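# Finish feeding two timbers and hang them on rack

## Task

Two timber lengths sit side by side in a powered roller feed that was halted with only their ends still caught by the rollers; the green button restarts the feed and the red button is the only thing that halts it. Put each timber into both hooks of the rack next to the outfeed so that neither timber lies on the other, and leave the machine halted at the end.

## Robot and tools

Robots. Three i2rt Big YAM arms, arm1, arm2 and arm3, each ending in a five-finger right hand. Foot poses in the scene frame (metres, quaternion w,x,y,z): arm1 at (-0.166, 0.802, 0.881) q=(0.734, 0.003, -0.005, -0.679); arm2 at (1.180, -0.706, 0.792) q=(0.630, 0.000, 0.004, 0.776); arm3 at (-0.199, -0.820, 0.845) q=(0.751, -0.001, -0.009, 0.660). Each foot looks along its own +x. A hand reaches roughly 1.07 m from its joint1 axis.

Frames. Everything is in one scene frame, metres, origin on the floor, +z up. The hand point sits 0.045 m ahead of the palm; its local +z runs along straight fingers, +y comes out of the palm, +x crosses the palm away from the thumb. Straight fingers extend 0.06 to 0.07 m past the point. A bracket by the wrist on the little-finger side can strike objects. The wrist camera is on the little-finger side; with joint6 near -1.3 its picture is upright.

move. Arguments arm1, arm2, arm3 (one object per robot, each optional) plus cameras. Inside a robot's object:
- joints: a dictionary of absolute targets by name. joint1_rad -2.879..2.879 (base yaw, positive counter-clockwise from above), joint2_rad 0..3.141 (shoulder), joint3_rad 0..3.019 (elbow), joint4_rad -1.692..1.57 (hand pitch, positive lifts fingers), joint5_rad -1.57..1.57 (sideways, positive to the arm's right), joint6_rad -2.094..2.094 (roll, positive clockwise from behind), all radians. Hand keys hand_little, hand_ring, hand_middle, hand_index, hand_thumb_bend: +1 straight, -1 curled. hand_thumb_turn: +1 beside the palm, -1 opposite the fingers. hand_force_limit -1..1 maps to about 0..10 N fingertip stop force (0..15 N for thumb motors). hand_speed -0.96..1; near -1 is very slow, +0.48 and above is full speed.
- target: one list of seven numbers [x, y, z, qw, qx, qy, qz], an absolute pose of the hand point in the scene frame, reached along a straight line from the current hand_target. With target, joints may only carry the hand_ keys.
- speed: top hand speed in m/s, 0.002..4.3, default 0.25; turning is capped at twice that in rad/s.
- min_time_s: 0.1..8 s, the shortest duration for that robot's arm-joint motions.
All parts of one call start together; hand paths end together and stop after 10 s; no call exceeds 15 s. Paths do not avoid obstacles or other arms, and the hand may lag, drift or overshoot, worst with a nearly straight arm. A built-in check may withhold commands that would collide an arm with itself or others (reported as joint command not followed or pose unreachable), but it is not reliable, and hands or wrist cameras can still meet. A move with no action returns full state and all images.

cameras: list of names from arm1_cam_wrist, arm2_cam_wrist, arm3_cam_wrist, cam_button, cam_end, cam_end2, cam_over, cam_side, or all; [] for none. A wrong name voids the call.

wait: seconds 0..10, plus optional cameras; lets the scene run and returns state.
zoom_image: camera name and region [x0, y0, x1, y1] in pixels of that camera's latest image, origin top-left, at most 504 by 504; only cameras in the newest images.
show_instructions: no arguments, shows the reference page(s).
finished_scene: optional scene 1; ends the scene for good, so the timbers must stay in place and the feed must be stopped.

Reading results. move lists robots that got motion; as last shown means a robot was not commanded and its status reads not commanded. hand is the measured hand pose, hand_target the pose the held joint targets give. done means within 1 cm and 2 degrees; off_target means resting away from the target, possibly still pushing. time_out is a stop: an arm joint could not finish, and on_its_own shows what it is still driving toward. not_followed means withheld targets; a hand target is then discarded. After a refused call or a stop, later calls in the same reply are skipped. Joint velocities in rad/s; within noise means at rest. Joint torques in N m, with joints 3 and 4 wrapping at ±28. hand_stopped_by gives six words (little, ring, middle, index, thumb_bend, thumb_turn): moving, target, force, stalled or fault. The *_load_n values are fingertip forces in N, positive when pushed open; a lost grip drops them to about 0. MOTOR HOT warns of heat; an OVER-TEMPERATURE FAULT drops the arm for 30 to 60 s, after which targets flagged limit_stop_at_motor_heat must be resent.

Gripping. A finger motor starts only when its target changes by at least 0.002, then stops at the target or on reaching the force limit and locks. To grip harder, raise hand_force_limit and send a more closed target; to release, send a more open one. Close at hand_speed -0.94 or lower for a soft grip. At the start the force limit is 0 and speed -0.8. Thumb opposed plus fingers wrap objects 0.035 to 0.065 m thick.

Avoid. Never let two robots press together or close a hand on another robot's fingers. Do not drop, slam or fling the timbers, hit fixed structure hard, or let anything leave the work area or fall far. Joint moves can swing the hand wide and fast; a fast stretched arm can overshoot about 30 degrees. Avoid holding stretched poses or pushing at unreachable targets, which overheats motors. Loose objects may be nudged occasionally.

Each tool is called after ">>>" in YAML: its name, and indented under it one key for each argument.

Reference images:

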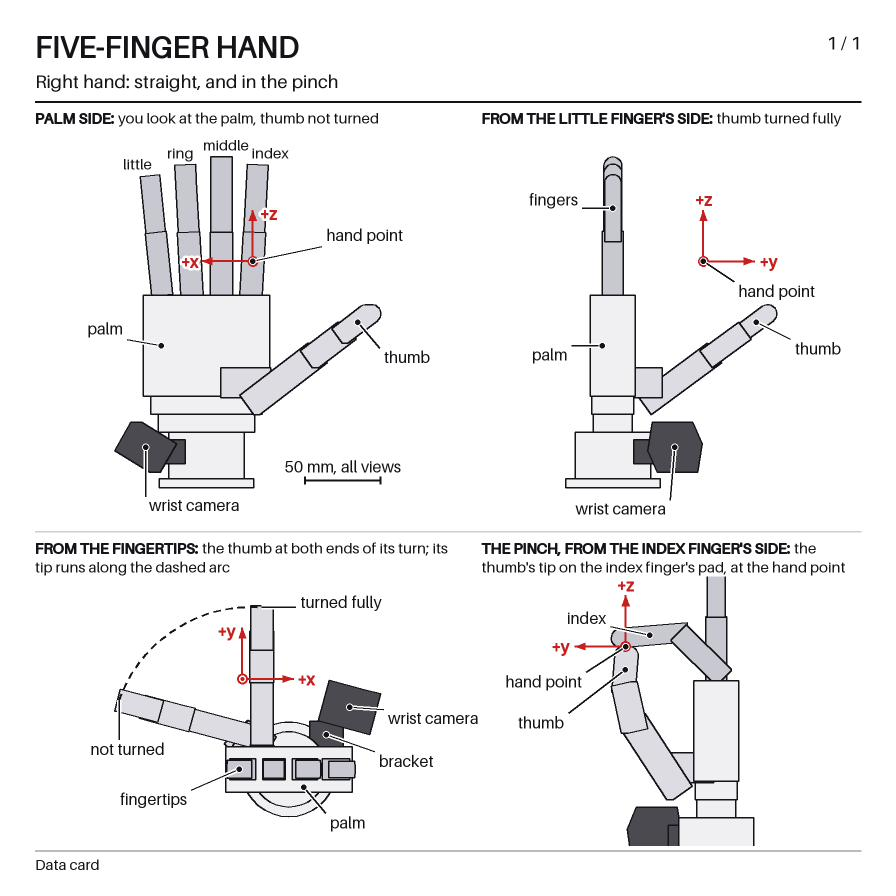

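## Session

>>> move:

Scene clock: 0.00 s.
Joint torques (N m): no reading
Heat: arm1: hottest joint4_rad 29 °C; arm2: hottest joint4_rad 29 °C; arm3: hottest joint1_rad 30 °C.
Joint velocities: within noise
arm1.joint_positions: joint1_rad=-0.244 joint2_rad=+0.618 joint3_rad=+1.389 joint4_rad=-1.495 joint5_rad=+0.119 joint6_rad=-1.587 hand_little=+1.000 hand_ring=+1.000 hand_middle=+1.000 hand_index=+1.000 hand_thumb_turn=+1.000 hand_thumb_bend=+1.000 hand_force_limit=+0.000 hand_speed=-0.800
arm1.joint_status: not commanded
arm1.hand_stopped_by: target,target,target,target,target,target
arm1.little_load_n: 0.0
arm1.ring_load_n: 0.0
arm1.middle_load_n: 0.0
arm1.index_load_n: 0.0
arm1.thumb_bend_load_n: 0.0
arm1.thumb_turn_load_n: 0.0
arm1.hand: x=-0.2882 y=+0.6182 z=+1.3572 quat_wxyz=(+0.346, +0.573, -0.708, +0.225) (m; scene frame)
arm1.hand_target: x=-0.2881 y=+0.6191 z=+1.3641 quat_wxyz=(+0.352, +0.571, -0.705, +0.231) (m; scene frame)
arm1.hand_status: not commanded
arm2.joint_positions: joint1_rad=-0.764 joint2_rad=+0.523 joint3_rad=+1.337 joint4_rad=-1.154 joint5_rad=+0.046 joint6_rad=-1.213 hand_little=+1.000 hand_ring=+1.000 hand_middle=+1.000 hand_index=+1.000 hand_thumb_turn=+1.000 hand_thumb_bend=+1.000 hand_force_limit=+0.000 hand_speed=-0.800
arm2.joint_status: not commanded
arm2.hand_stopped_by: target,target,target,target,target,target
arm2.little_load_n: 0.0
arm2.ring_load_n: 0.0
arm2.middle_load_n: 0.0
arm2.index_load_n: 0.0
arm2.thumb_bend_load_n: 0.0
arm2.thumb_turn_load_n: 0.0
arm2.hand: x=+1.3478 y=-0.5417 z=+1.3098 quat_wxyz=(-0.349, +0.780, +0.251, +0.455) (m; scene frame)
arm2.hand_target: x=+1.3466 y=-0.5437 z=+1.3190 quat_wxyz=(-0.355, +0.774, +0.249, +0.462) (m; scene frame)
arm2.hand_status: not commanded
arm3.joint_positions: joint1_rad=+0.789 joint2_rad=+0.559 joint3_rad=+1.353 joint4_rad=-1.356 joint5_rad=-0.090 joint6_rad=-1.239 hand_little=+1.000 hand_ring=+1.000 hand_middle=+1.000 hand_index=+1.000 hand_thumb_turn=+1.000 hand_thumb_bend=+1.000 hand_force_limit=+0.000 hand_speed=-0.800
arm3.joint_status: not commanded
arm3.hand_stopped_by: target,target,target,target,target,target
arm3.little_load_n: 0.0
arm3.ring_load_n: 0.0
arm3.middle_load_n: 0.0
arm3.index_load_n: 0.0
arm3.thumb_bend_load_n: 0.0
arm3.thumb_turn_load_n: 0.0
arm3.hand: x=-0.3095 y=-0.6425 z=+1.3213 quat_wxyz=(-0.472, +0.488, +0.726, +0.107) (m; scene frame)
arm3.hand_target: x=-0.3089 y=-0.6435 z=+1.3296 quat_wxyz=(-0.480, +0.485, +0.723, +0.110) (m; scene frame)
arm3.hand_status: not commanded
pictures: arm1_cam_wrist, arm2_cam_wrist, arm3_cam_wrist, cam_button, cam_end, cam_end2, cam_over, cam_side

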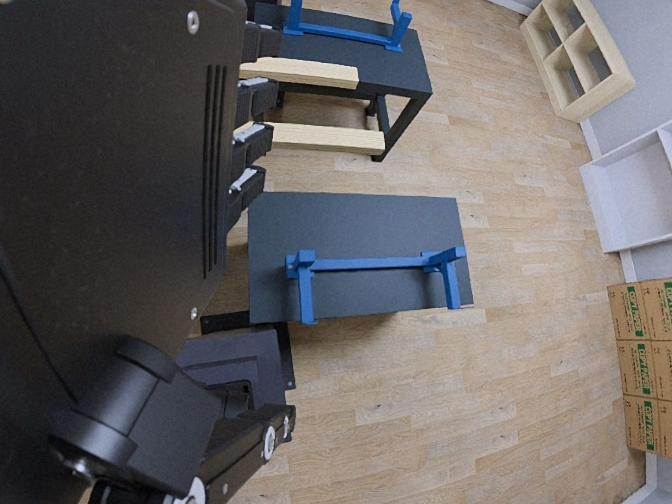

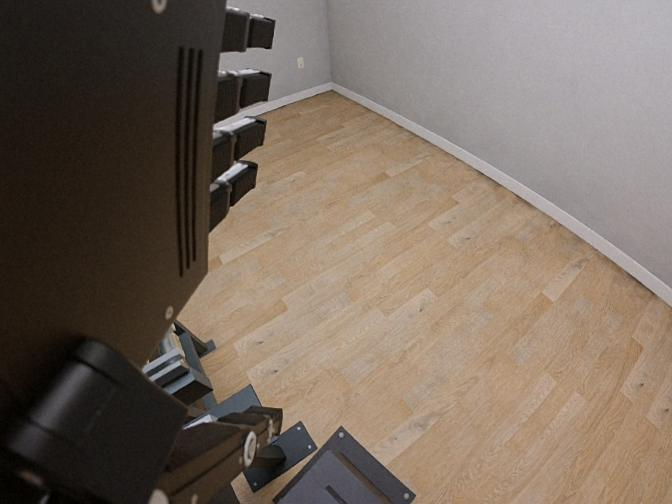

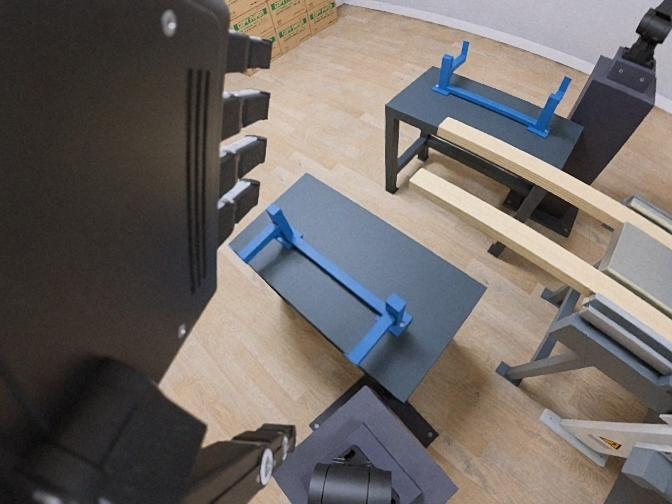

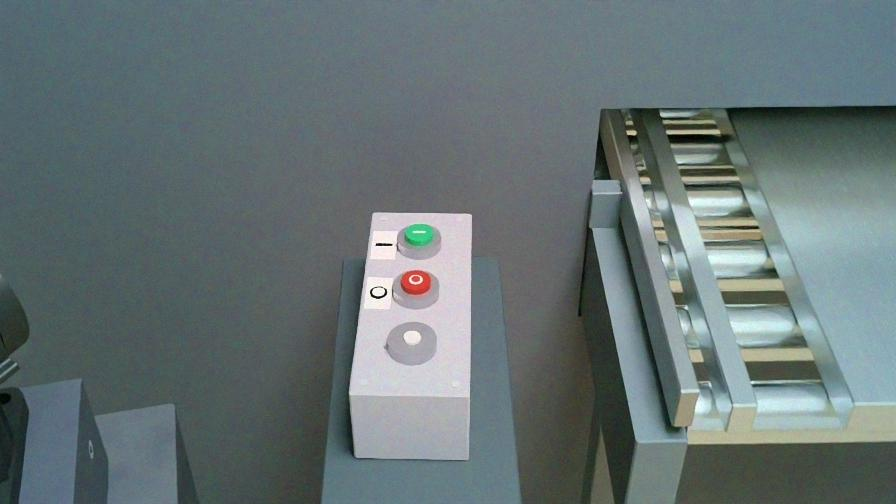

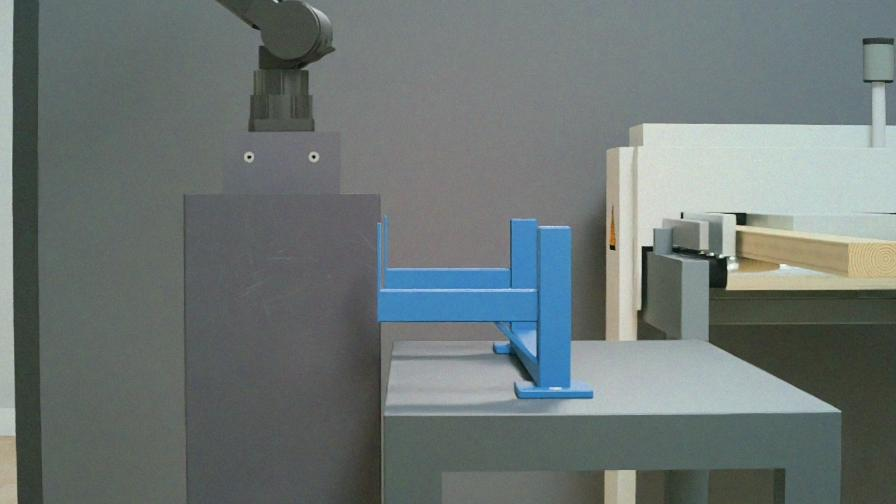

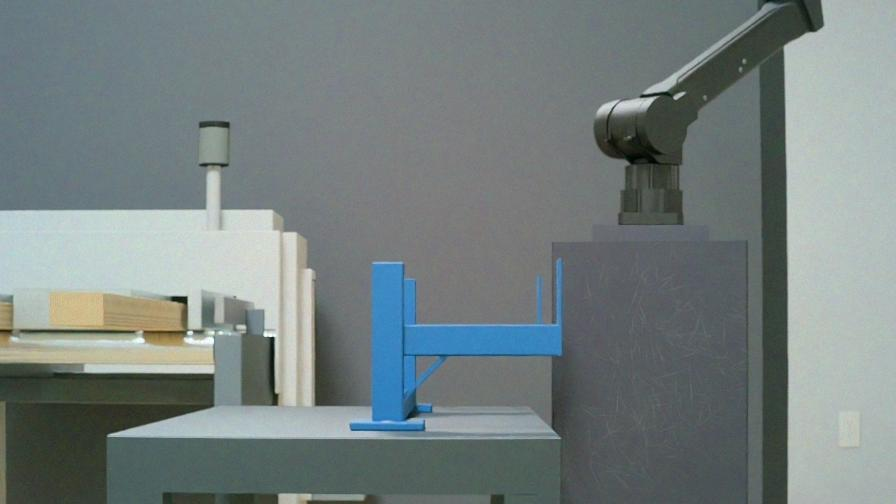

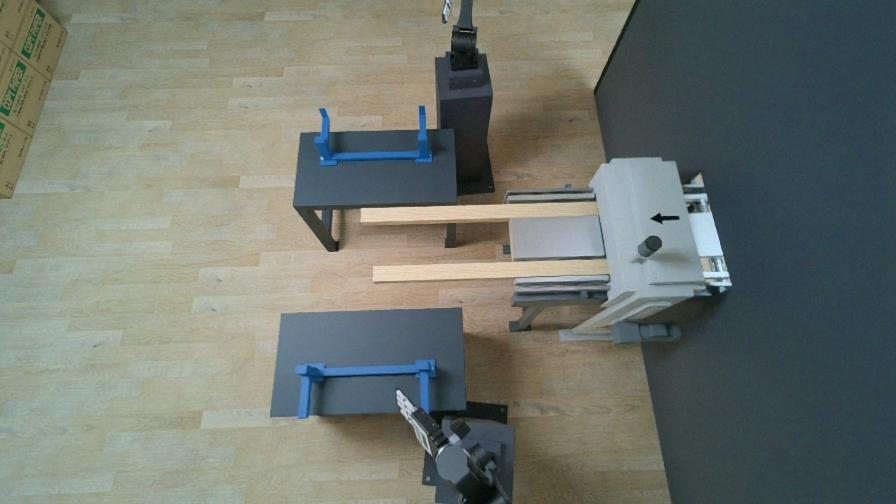

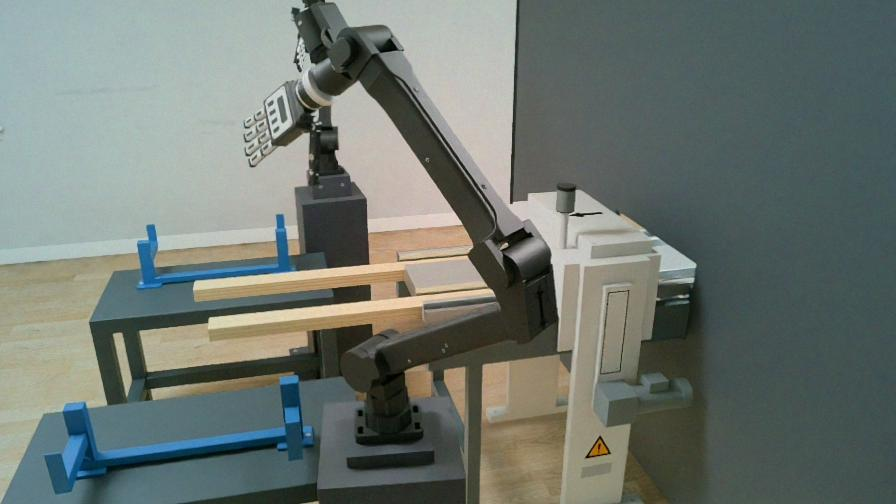

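>>> zoom_image:
  camera: "cam_over"
  region: [260, 90, 520, 240]

>>> zoom_image:
  camera: "cam_over"
  region: [480, 140, 760, 350]

>>> zoom_image:
  camera: "cam_over"
  region: [260, 240, 520, 430]

>>> zoom_image:
  camera: "cam_end"
  region: [600, 150, 896, 400]

>>> zoom_image:
  camera: "cam_end2"
  region: [0, 200, 350, 400]

>>> zoom_image:
  camera: "cam_button"
  region: [320, 190, 520, 470]

>>> zoom_image:
  camera: "cam_side"
  region: [180, 170, 680, 400]

Scaled by 1.938.

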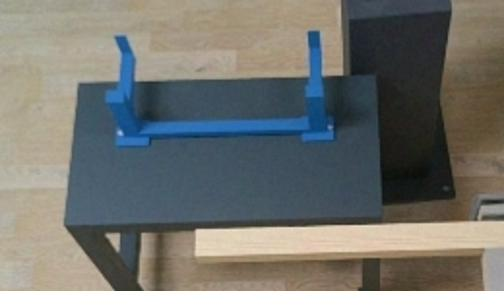

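Scaled by 1.800.

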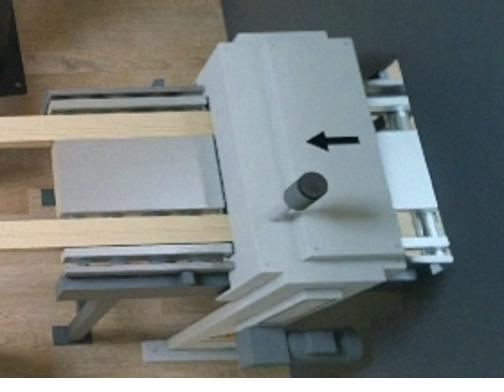

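Scaled by 1.938.

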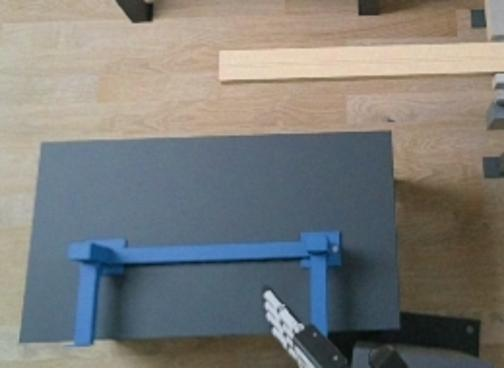

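Scaled by 1.703.

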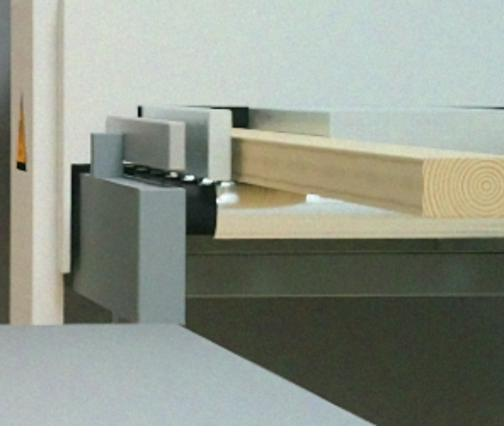

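Scaled by 1.440.

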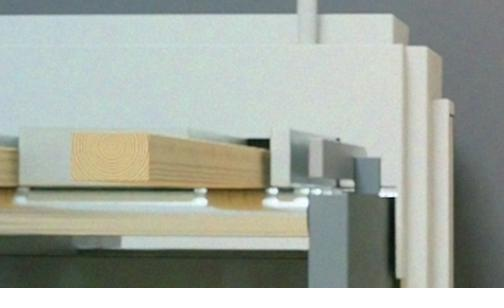

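Scaled by 1.800.

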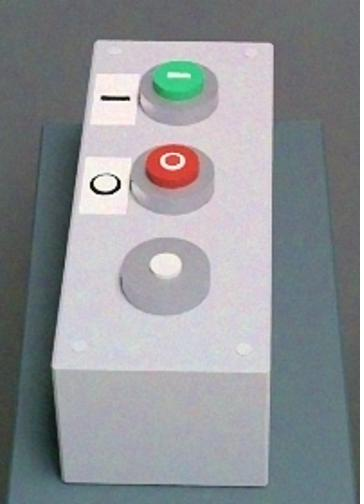

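Scaled by 1.008.

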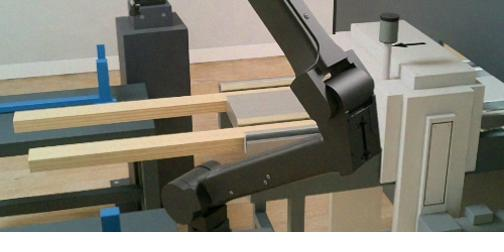

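>>> move:
  arm1: {"target": [-0.06, 0.131, 0.93, 0, 0, 1, 0], "speed": 0.25, "joints": {"hand_thumb_turn": -1}}
  arm2: {"target": [1.08, -0.50, 1.10, 0, 1, 0, 0], "speed": 0.2, "joints": {"hand_little": -1, "hand_ring": -1, "hand_middle": -1}}
  arm3: {"target": [-0.11, -0.144, 0.93, 0, 1, 0, 0], "speed": 0.25, "joints": {"hand_thumb_turn": -1}}
  cameras: ["all"]

Scene clock: 206.23 s.
Joint torques (N m): arm1=[0.15 -16.21 13.08 0.16 -0.13 0.14] | arm2=[1.03 -1.14 8.69 -0.2 -0.2 0.12] | arm3=[1.38 -23.3 7.97 0.08 -0.05 0.09]
Heat: arm1: hottest joint3_rad 35 °C; arm2: hottest joint3_rad 34 °C; arm3: hottest joint3_rad 34 °C.
move: arm1 off_target; arm2 off_target; arm3 not_followed
Joint velocities: within noise
arm1.joint_positions: joint1_rad=+0.043 joint2_rad=+2.402 joint3_rad=+2.359 joint4_rad=-1.530 joint5_rad=+0.016 joint6_rad=+0.097 hand_little=+1.000 hand_ring=+1.000 hand_middle=+1.000 hand_index=+1.000 hand_thumb_turn=-1.000 hand_thumb_bend=+1.000 hand_force_limit=+0.000 hand_speed=-0.800
arm1.joint_status: all done
arm1.hand_stopped_by: target,target,target,target,target,target
arm1.little_load_n: 0.0
arm1.ring_load_n: 0.0
arm1.middle_load_n: 0.0
arm1.index_load_n: 0.0
arm1.thumb_bend_load_n: 0.0
arm1.thumb_turn_load_n: 0.0
arm1.hand: x=-0.0532 y=+0.1394 z=+0.9346 quat_wxyz=(+0.002, +0.012, -1.000, +0.001)
arm1.hand_target: x=-0.0601 y=+0.1314 z=+0.9300 quat_wxyz=(+0.000, +0.000, -1.000, +0.001)
arm1.hand_status: off_target (0.012 m and 1.4 deg from the pose sent, 0.687 m and 89.9 deg at the start)
arm2.joint_positions: joint1_rad=+0.035 joint2_rad=+0.983 joint3_rad=+1.248 joint4_rad=-1.687 joint5_rad=-0.007 joint6_rad=+0.234 hand_little=-1.000 hand_ring=-1.000 hand_middle=-1.000 hand_index=+1.000 hand_thumb_turn=+1.000 hand_thumb_bend=+1.000 hand_force_limit=+0.000 hand_speed=-0.800
arm2.joint_status: all done
arm2.hand_stopped_by: target,target,target,target,target,target
arm2.little_load_n: 0.0
arm2.ring_load_n: 0.0
arm2.middle_load_n: 0.0
arm2.index_load_n: 0.0
arm2.thumb_bend_load_n: 0.0
arm2.thumb_turn_load_n: 0.0
arm2.hand: x=+1.0840 y=-0.4959 z=+1.1016 quat_wxyz=(-0.068, +0.997, +0.004, -0.024)
arm2.hand_target: x=+1.0800 y=-0.4995 z=+1.0990 quat_wxyz=(-0.058, +0.998, +0.003, -0.024)
arm2.hand_status: off_target (0.006 m and 8.3 deg from the pose sent, 0.343 m and 77.5 deg at the start; a joint's target at an end of its range on 144 of 190 steps)
arm3.joint_positions: joint1_rad=-0.008 joint2_rad=+2.201 joint3_rad=+2.131 joint4_rad=-1.416 joint5_rad=-0.011 joint6_rad=-0.284 hand_little=+1.000 hand_ring=+1.000 hand_middle=+1.000 hand_index=+1.000 hand_thumb_turn=-1.000 hand_thumb_bend=+1.000 hand_force_limit=+0.000 hand_speed=-0.800
arm3.joint_status: all done
arm3.hand_stopped_by: target,target,target,target,target,target
arm3.little_load_n: 0.0
arm3.ring_load_n: 0.0
arm3.middle_load_n: 0.0
arm3.index_load_n: 0.0
arm3.thumb_bend_load_n: 0.0
arm3.thumb_turn_load_n: 0.0
arm3.on_its_own: joint1_rad is held at -0.008, not at its first target +0.789; joint2_rad is held at +2.201, not at its first target +0.558; joint3_rad is held at +2.131, not at its first target +1.369; joint4_rad is held at -1.415, not at its first target -1.353; joint5_rad is held at -0.011, not at its first target -0.090; joint6_rad is held at -0.284, not at its first target -1.239
arm3.hand: x=-0.1270 y=-0.1880 z=+0.9501 quat_wxyz=(-0.048, +0.996, +0.074, +0.011)
arm3.hand_target: x=-0.1270 y=-0.1880 z=+0.9501 quat_wxyz=(-0.048, +0.996, +0.074, +0.011)
arm3.hand_status: not_followed (0.051 m and 10.2 deg from the pose sent, 0.664 m and 121.5 deg at the start)
pictures: arm1_cam_wrist, arm2_cam_wrist, arm3_cam_wrist, cam_button, cam_end, cam_end2, cam_over, cam_side
led back after a hold (arm1 arm): the arm was led back toward your command in small steps, so it may still be short of it.
pose unreachable (arm1 arm): on one or more control steps of this call this arm could not follow its commanded pose, so it was not sent that pose on those steps. It may still have moved: this result reports where it is.
cause: moving toward the commanded pose would bring a part of the arm too close to another arm (the arm3 arm, along the way the arms are being sent, or toward where that arm still pushes).
pose unreachable (arm3 arm): on one or more control steps of this call this arm could not follow its commanded pose, so it was not sent that pose on those steps. On the call's last step it was still not sent that pose. It may still have moved: this result reports where it is.
cause: moving toward the commanded pose would bring a part of the arm too close to another arm (the arm1 arm, along the way the arms are being sent, or toward where that arm still pushes).
arm1_cam_wrist: T_world_to_cam=[[-0.26427, 0.9633, -0.04712, -0.09759], [0.80882, 0.24797, 0.53321, -0.49138], [0.52533, 0.1028, -0.84467, 0.92375]] pos_world=[-0.11362, 0.12089, 1.03767]
arm2_cam_wrist: T_world_to_cam=[[0.25847, -0.9459, -0.19612, -0.52888], [-0.77157, -0.3243, 0.54727, 0.07053], [-0.58127, 0.00986, -0.81365, 1.64158]] pos_world=[1.14533, -0.49359, 1.19335]
arm3_cam_wrist: T_world_to_cam=[[0.36226, -0.92203, -0.13652, 0.01066], [-0.8028, -0.38307, 0.45692, -0.60432], [-0.47359, -0.05593, -0.87897, 0.87415]] pos_world=[-0.07502, -0.17278, 1.04593]

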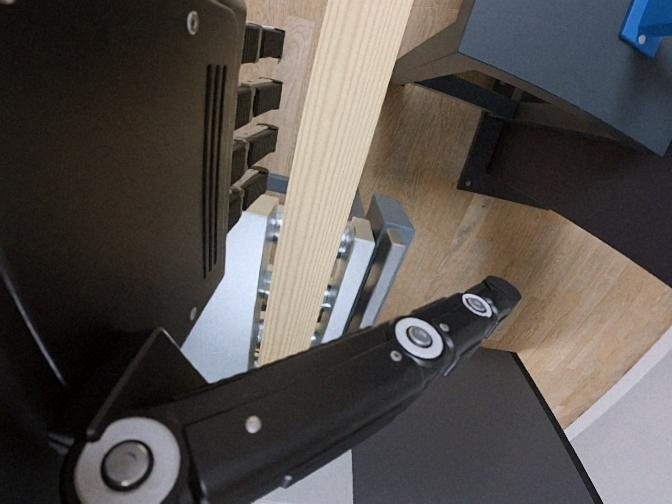

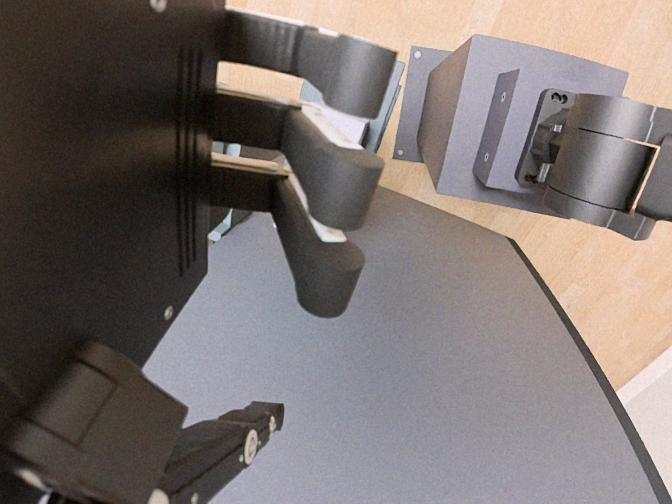

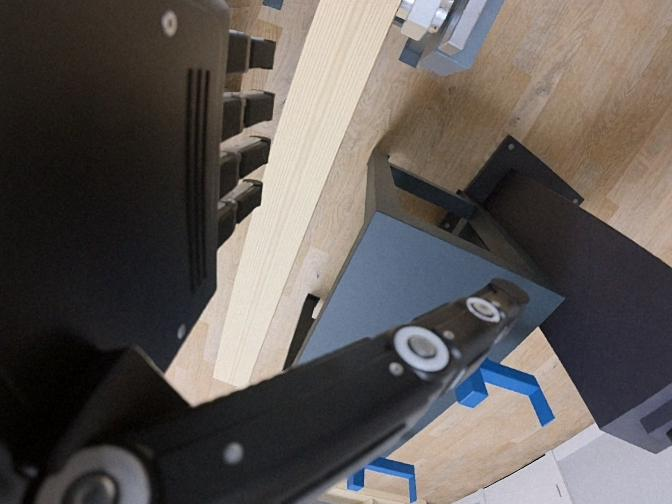

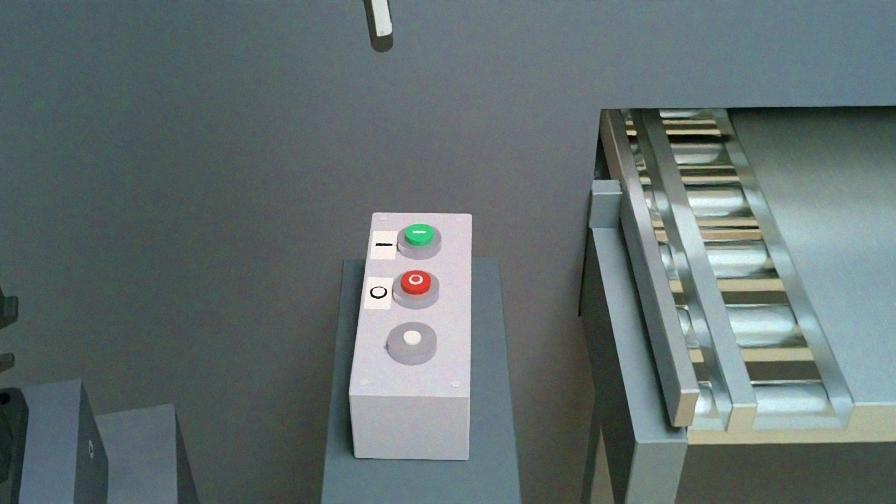

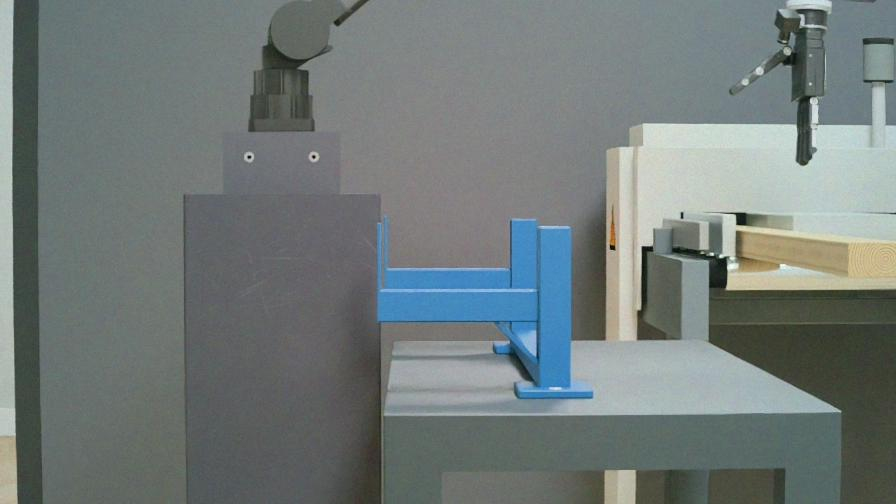

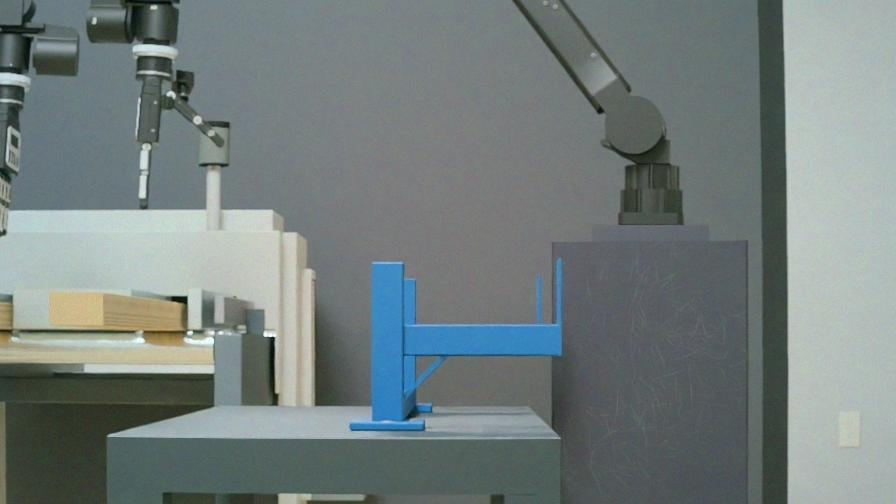

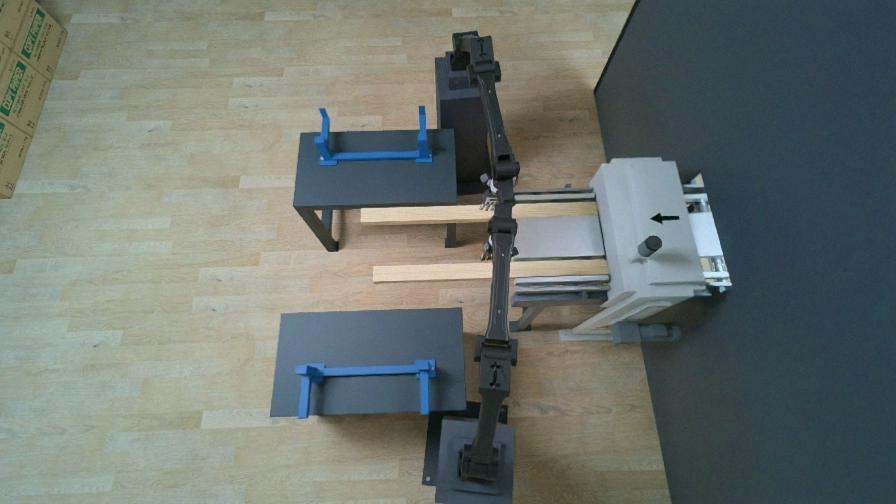

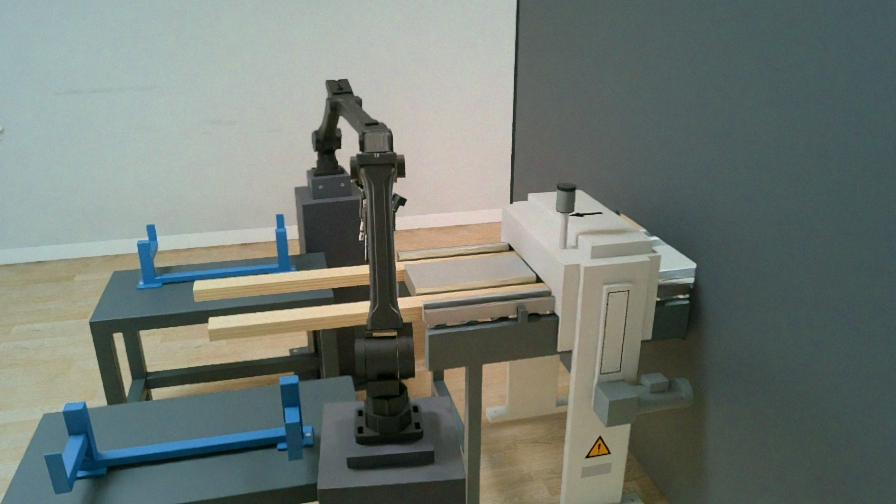

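>>> move:
  arm2: {"target": [1.13, -0.42, 1.10, 0, 1, 0, 0], "speed": 0.2}
  arm1: {"target": [-0.04, 0.131, 0.90, 0, 0, 1, 0], "speed": 0.2}
  arm3: {"target": [-0.25, -0.20, 0.95, 0, 1, 0, 0], "speed": 0.2}
  cameras: ["arm2_cam_wrist", "arm1_cam_wrist", "cam_button"]

>>> move:
  arm3: {"target": [-0.25, -0.144, 0.90, 0, 1, 0, 0], "speed": 0.2}
  cameras: ["arm3_cam_wrist", "arm1_cam_wrist", "cam_over", "cam_side"]

Scene clock: 237.43 s.
Joint torques (N m): arm1=[2.49 -15.91 9.54 1.13 -0.13 0.14] | arm2=[-1.03 -4.66 12.62 -0.47 0.07 -0.13] | arm3=[0.85 -22.01 8.8 -0.44 -0.11 0.22]
Heat: arm1: hottest joint3_rad 38 °C; arm2: hottest joint3_rad 34 °C; arm3: hottest joint3_rad 33 °C.
move: arm1 off_target; arm2 off_target; arm3 done
Joint velocities: within noise
arm1.joint_positions: joint1_rad=+0.043 joint2_rad=+2.417 joint3_rad=+2.359 joint4_rad=-1.496 joint5_rad=+0.016 joint6_rad=+0.123 hand_little=+1.000 hand_ring=+1.000 hand_middle=+1.000 hand_index=+1.000 hand_thumb_turn=-1.000 hand_thumb_bend=+1.000 hand_force_limit=+0.000 hand_speed=-0.800
arm1.joint_status: not commanded
arm1.hand_stopped_by: target,target,target,target,target,target
arm1.little_load_n: 0.0
arm1.ring_load_n: 0.0
arm1.middle_load_n: 0.0
arm1.index_load_n: 0.0
arm1.thumb_bend_load_n: -0.5
arm1.thumb_turn_load_n: 0.0
arm1.hand: x=-0.0505 y=+0.1310 z=+0.9226 quat_wxyz=(+0.001, -0.001, -1.000, +0.010)
arm1.hand_target: x=-0.0402 y=+0.1317 z=+0.9004 quat_wxyz=(+0.000, +0.000, -1.000, +0.000)
arm1.hand_status: off_target (0.025 m and 1.1 deg from the pose sent, 0.038 m and 1.4 deg at the start)
arm2.joint_positions: joint1_rad=-0.132 joint2_rad=+1.203 joint3_rad=+1.357 joint4_rad=-1.688 joint5_rad=-0.004 joint6_rad=+0.077 hand_little=-1.000 hand_ring=-1.000 hand_middle=-1.000 hand_index=+1.000 hand_thumb_turn=+1.000 hand_thumb_bend=+1.000 hand_force_limit=+0.000 hand_speed=-0.800
arm2.joint_status: not commanded
arm2.hand_stopped_by: target,target,target,target,target,target
arm2.little_load_n: 0.0
arm2.ring_load_n: 0.0
arm2.middle_load_n: 0.0
arm2.index_load_n: 0.0
arm2.thumb_bend_load_n: 0.0
arm2.thumb_turn_load_n: 0.0
arm2.hand: x=+1.1251 y=-0.4291 z=+1.0869 quat_wxyz=(-0.015, +1.000, -0.001, -0.006)
arm2.hand_target: x=+1.1299 y=-0.4204 z=+1.0990 quat_wxyz=(-0.027, +1.000, +0.000, -0.005)
arm2.hand_status: off_target (0.017 m and 1.8 deg from the pose sent, 0.089 m and 8.3 deg at the start; a joint's target at an end of its range on 48 of 48 steps)
arm3.joint_positions: joint1_rad=+0.161 joint2_rad=+2.201 joint3_rad=+2.131 joint4_rad=-1.502 joint5_rad=-0.013 joint6_rad=+0.015 hand_little=+1.000 hand_ring=+1.000 hand_middle=+1.000 hand_index=+1.000 hand_thumb_turn=-1.000 hand_thumb_bend=+1.000 hand_force_limit=+0.000 hand_speed=-0.800
arm3.joint_status: not commanded
arm3.hand_stopped_by: target,target,target,target,target,target
arm3.little_load_n: 0.0
arm3.ring_load_n: 0.0
arm3.middle_load_n: 0.0
arm3.index_load_n: 0.0
arm3.thumb_bend_load_n: 0.0
arm3.thumb_turn_load_n: 0.0
arm3.hand: x=-0.2533 y=-0.2021 z=+0.9533 quat_wxyz=(-0.004, +1.000, +0.008, +0.000)
arm3.hand_target: x=-0.2501 y=-0.2001 z=+0.9500 quat_wxyz=(+0.000, +1.000, +0.000, +0.000)
arm3.hand_status: done (0.005 m and 1.1 deg from the pose sent, 0.124 m and 10.1 deg at the start)
pictures: arm1_cam_wrist, arm2_cam_wrist, cam_button
arm1_cam_wrist: T_world_to_cam=[[-0.23847, 0.96897, -0.065, -0.07225], [0.81371, 0.2359, 0.53124, -0.4815], [0.53009, 0.07379, -0.84472, 0.91718]] pos_world=[-0.11161, 0.11591, 1.02586]
arm2_cam_wrist: T_world_to_cam=[[0.25444, -0.96341, -0.08424, -0.60384], [-0.79383, -0.25781, 0.5508, 0.18173], [-0.55236, -0.07328, -0.83038, 1.60274]] pos_world=[1.18319, -0.41746, 1.17992]

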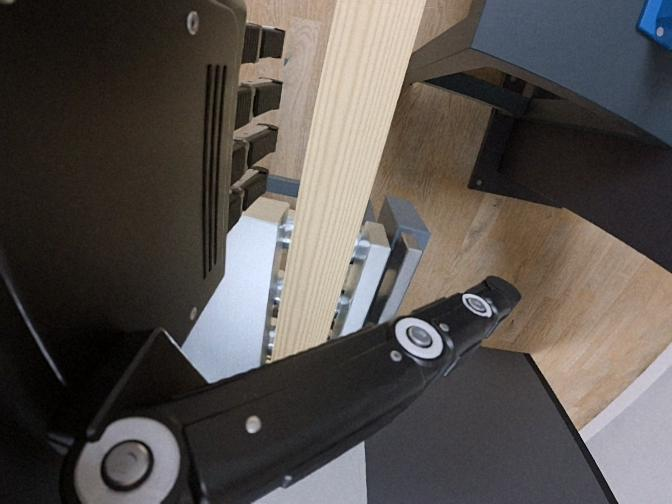

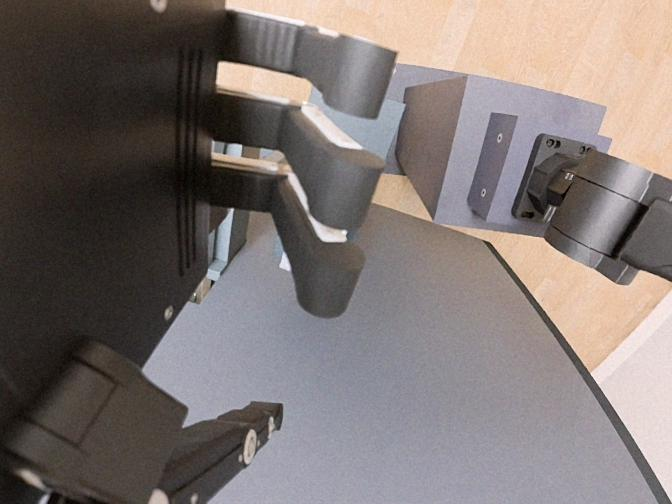

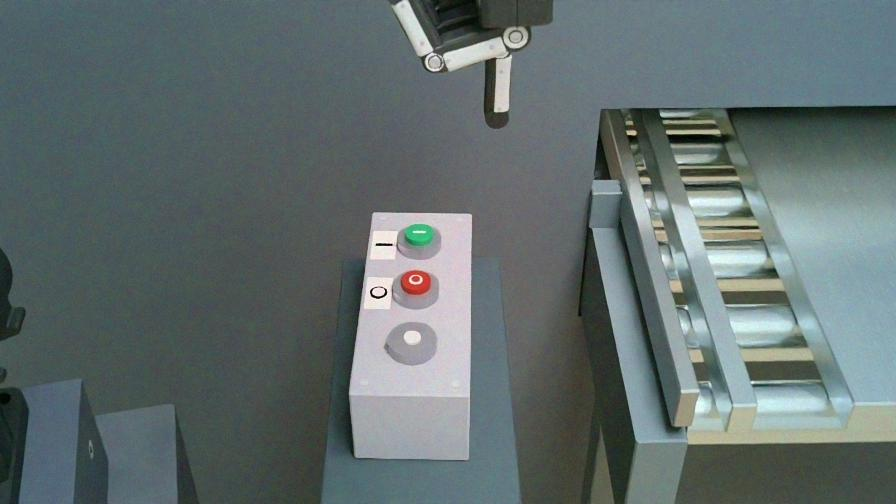

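Scene clock: 238.97 s.
Joint torques (N m): arm1=[2.49 -15.97 9.52 1.14 -0.13 0.14] | arm2=[-0.97 -3.84 12.52 -0.31 0.07 -0.16] | arm3=[0.73 -23.06 11.15 -0.44 -0.11 0.19]
Heat: arm1: hottest joint3_rad 38 °C; arm2: hottest joint3_rad 35 °C; arm3: hottest joint3_rad 33 °C.
move: arm3 off_target
Joint velocities: within noise
arm1, arm2: as last shown
arm1.thumb_bend_load_n: 0.0
arm3.joint_positions: joint1_rad=+0.161 joint2_rad=+2.424 joint3_rad=+2.396 joint4_rad=-1.562 joint5_rad=-0.013 joint6_rad=+0.015 hand_little=+1.000 hand_ring=+1.000 hand_middle=+1.000 hand_index=+1.000 hand_thumb_turn=-1.000 hand_thumb_bend=+1.000 hand_force_limit=+0.000 hand_speed=-0.800
arm3.joint_status: not commanded
arm3.hand_stopped_by: target,target,target,target,target,target
arm3.little_load_n: 0.0
arm3.ring_load_n: 0.0
arm3.middle_load_n: 0.0
arm3.index_load_n: 0.0
arm3.thumb_bend_load_n: 0.0
arm3.thumb_turn_load_n: 0.0
arm3.hand: x=-0.2541 y=-0.1536 z=+0.9027 quat_wxyz=(+0.004, +1.000, +0.008, +0.001)
arm3.hand_target: x=-0.2500 y=-0.1445 z=+0.8999 quat_wxyz=(-0.001, +1.000, +0.000, +0.000)
arm3.hand_status: off_target (0.011 m and 1.1 deg from the pose sent, 0.079 m and 1.1 deg at the start)
pictures: arm1_cam_wrist, arm3_cam_wrist, cam_over, cam_side
arm1_cam_wrist: T_world_to_cam=[[-0.23847, 0.96897, -0.065, -0.07225], [0.81371, 0.2359, 0.53124, -0.4815], [0.53009, 0.07379, -0.84472, 0.91718]] pos_world=[-0.11161, 0.11591, 1.02586]
arm3_cam_wrist: T_world_to_cam=[[0.23561, -0.97088, -0.04349, -0.0417], [-0.8338, -0.22493, 0.50416, -0.69771], [-0.49926, -0.08252, -0.86251, 0.74877]] pos_world=[-0.1981, -0.13563, 0.99577]

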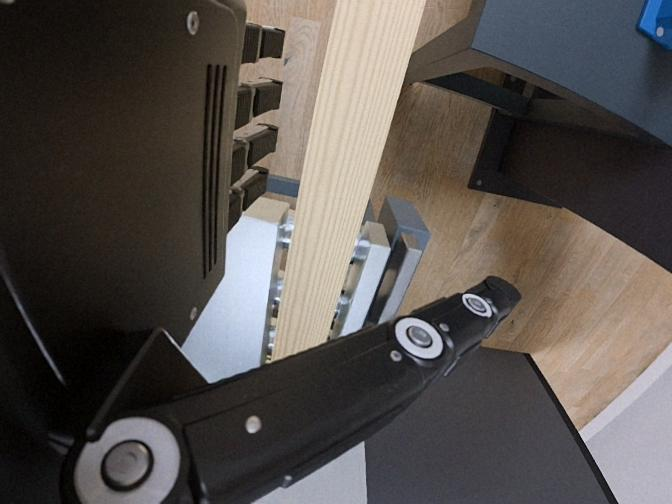

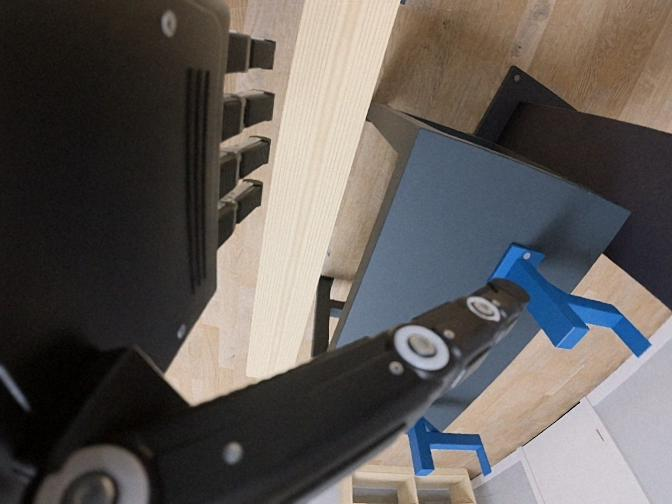

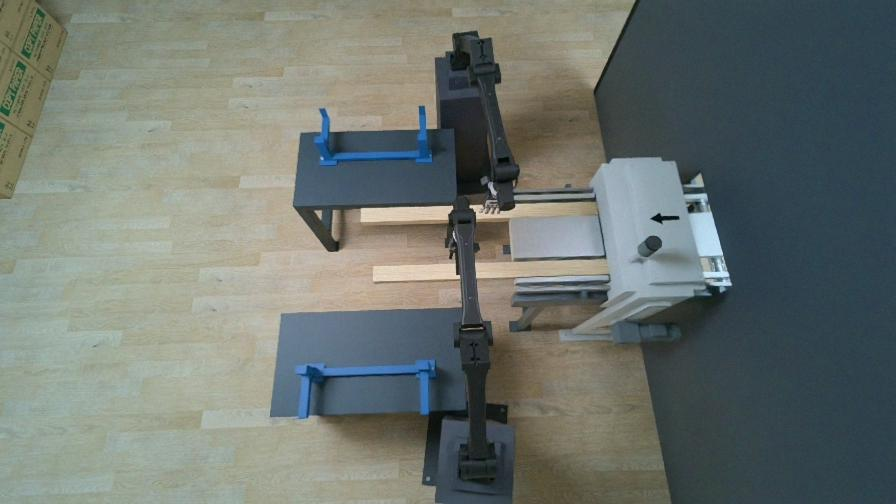

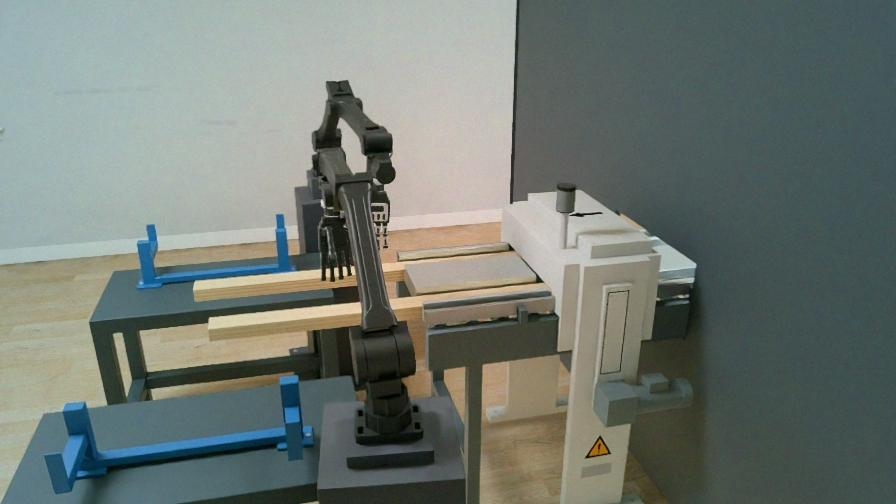

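>>> move:
  arm2: {"target": [1.16, -0.56, 1.06, 0, 0.9239, -0.3827, 0], "speed": 0.2}
  cameras: ["arm1_cam_wrist", "arm2_cam_wrist", "arm3_cam_wrist", "cam_button"]

>>> zoom_image:
  camera: "arm1_cam_wrist"
  region: [220, 100, 480, 380]

>>> zoom_image:
  camera: "arm3_cam_wrist"
  region: [220, 100, 480, 380]

Scene clock: 250.03 s.
Joint torques (N m): arm1=[2.43 -15.91 9.52 1.13 -0.14 0.14] | arm2=[-1.67 1.73 8.46 0.13 -0.24 0.1] | arm3=[0.73 -23 11.21 -0.49 -0.11 0.19]
Heat: arm1: hottest joint3_rad 37 °C; arm2: hottest joint3_rad 37 °C; arm3: hottest joint3_rad 35 °C.
move: arm2 off_target
Joint velocities: within noise
arm1, arm3: as last shown
arm2.joint_positions: joint1_rad=-0.477 joint2_rad=+0.635 joint3_rad=+0.979 joint4_rad=-1.688 joint5_rad=-0.033 joint6_rad=+0.456 hand_little=-1.000 hand_ring=-1.000 hand_middle=-1.000 hand_index=+1.000 hand_thumb_turn=+1.000 hand_thumb_bend=+1.000 hand_force_limit=+0.000 hand_speed=-0.800
arm2.joint_status: not commanded
arm2.hand_stopped_by: target,target,target,target,target,target
arm2.little_load_n: 0.0
arm2.ring_load_n: 0.0
arm2.middle_load_n: 0.0
arm2.index_load_n: 0.0
arm2.thumb_bend_load_n: 0.0
arm2.thumb_turn_load_n: 0.0
arm2.hand: x=+1.1601 y=-0.5564 z=+1.0606 quat_wxyz=(-0.107, +0.930, -0.351, -0.028)
arm2.hand_target: x=+1.1601 y=-0.5588 z=+1.0587 quat_wxyz=(-0.101, +0.925, -0.364, -0.029)
arm2.hand_status: off_target (0.004 m and 13.2 deg from the pose sent, 0.138 m and 44.9 deg at the start; a joint's target at an end of its range on 77 of 79 steps)
arm1_cam_wrist: T_world_to_cam=[[-0.23847, 0.96897, -0.065, -0.07225], [0.81371, 0.2359, 0.53124, -0.4815], [0.53009, 0.07379, -0.84472, 0.91718]] pos_world=[-0.11161, 0.11591, 1.02586]
arm2_cam_wrist: T_world_to_cam=[[-0.44219, -0.85957, -0.25612, 0.31058], [-0.77372, 0.22113, 0.59368, 0.38884], [-0.45368, 0.46069, -0.76285, 1.70198]] pos_world=[1.21034, -0.6031, 1.14706]
arm3_cam_wrist: T_world_to_cam=[[0.23561, -0.97088, -0.04349, -0.0417], [-0.8338, -0.22493, 0.50416, -0.69771], [-0.49926, -0.08252, -0.86251, 0.74877]] pos_world=[-0.1981, -0.13563, 0.99577]

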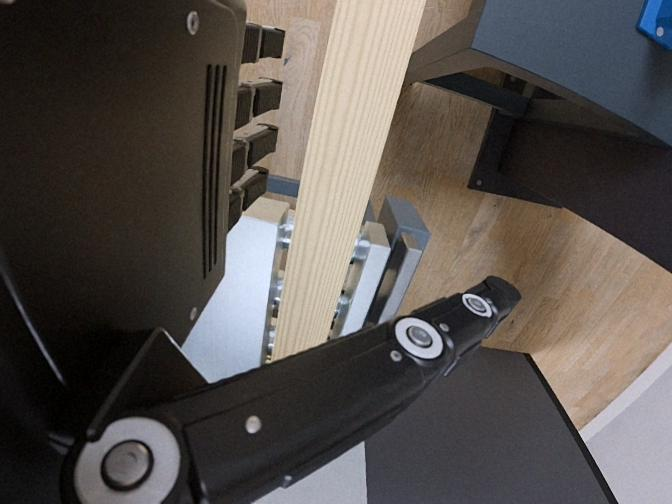

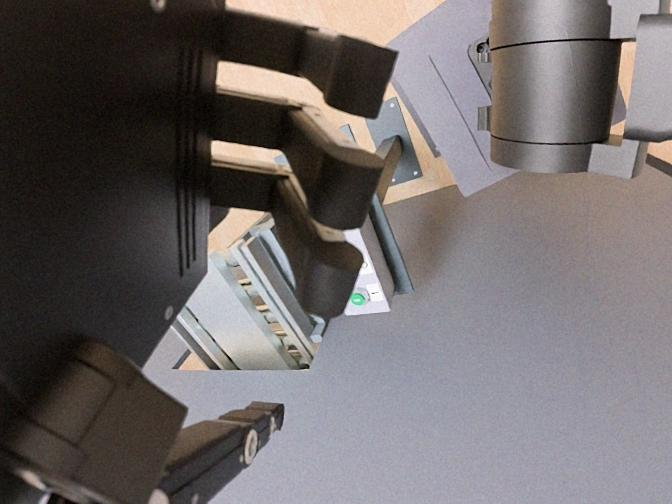

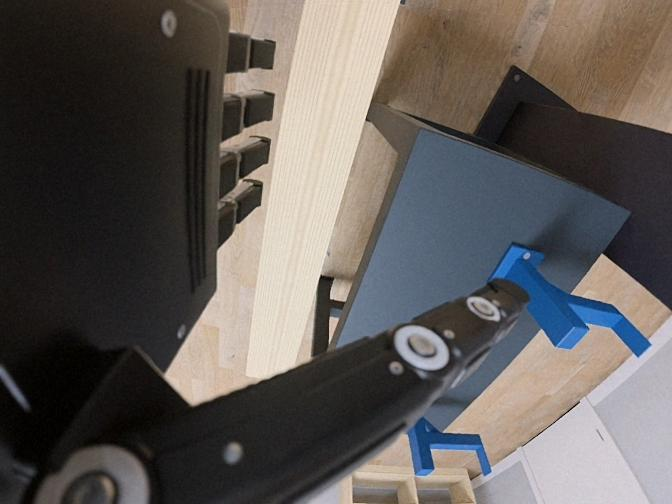

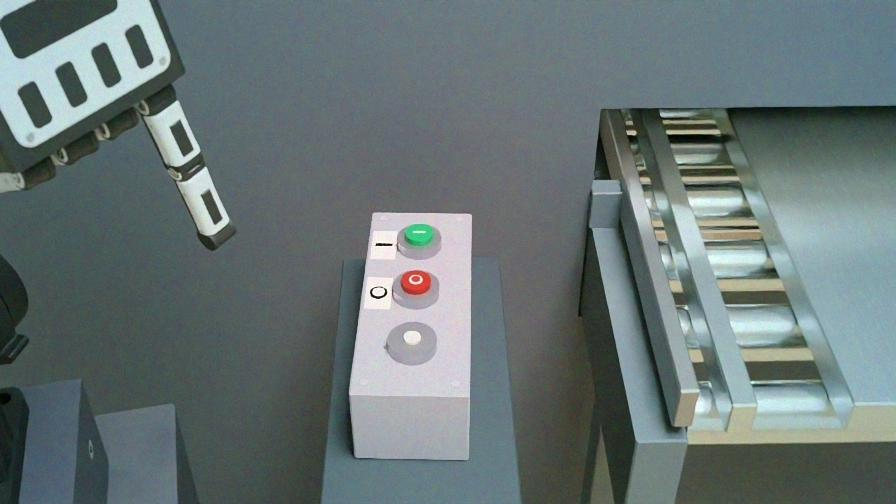

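Scaled by 1.800 from the camera's image (finer frame: 960x720).

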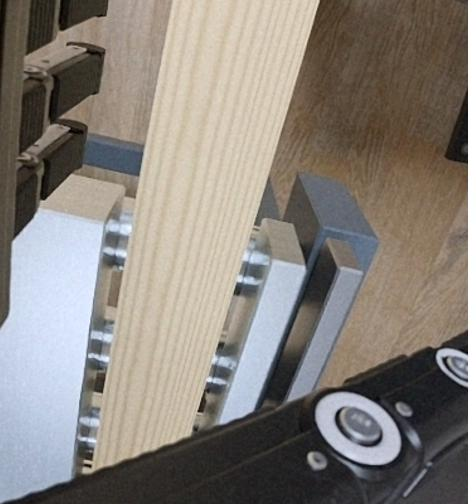

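Scaled by 1.800 from the camera's image (finer frame: 960x720).

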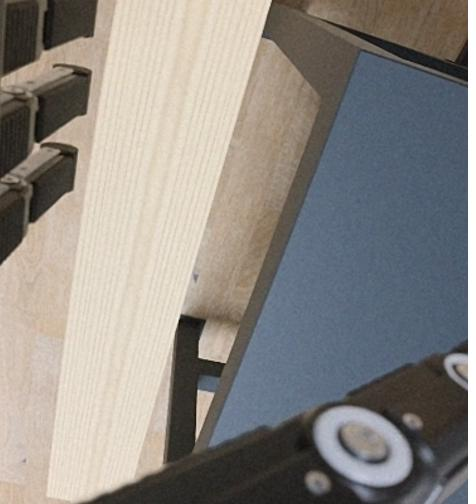

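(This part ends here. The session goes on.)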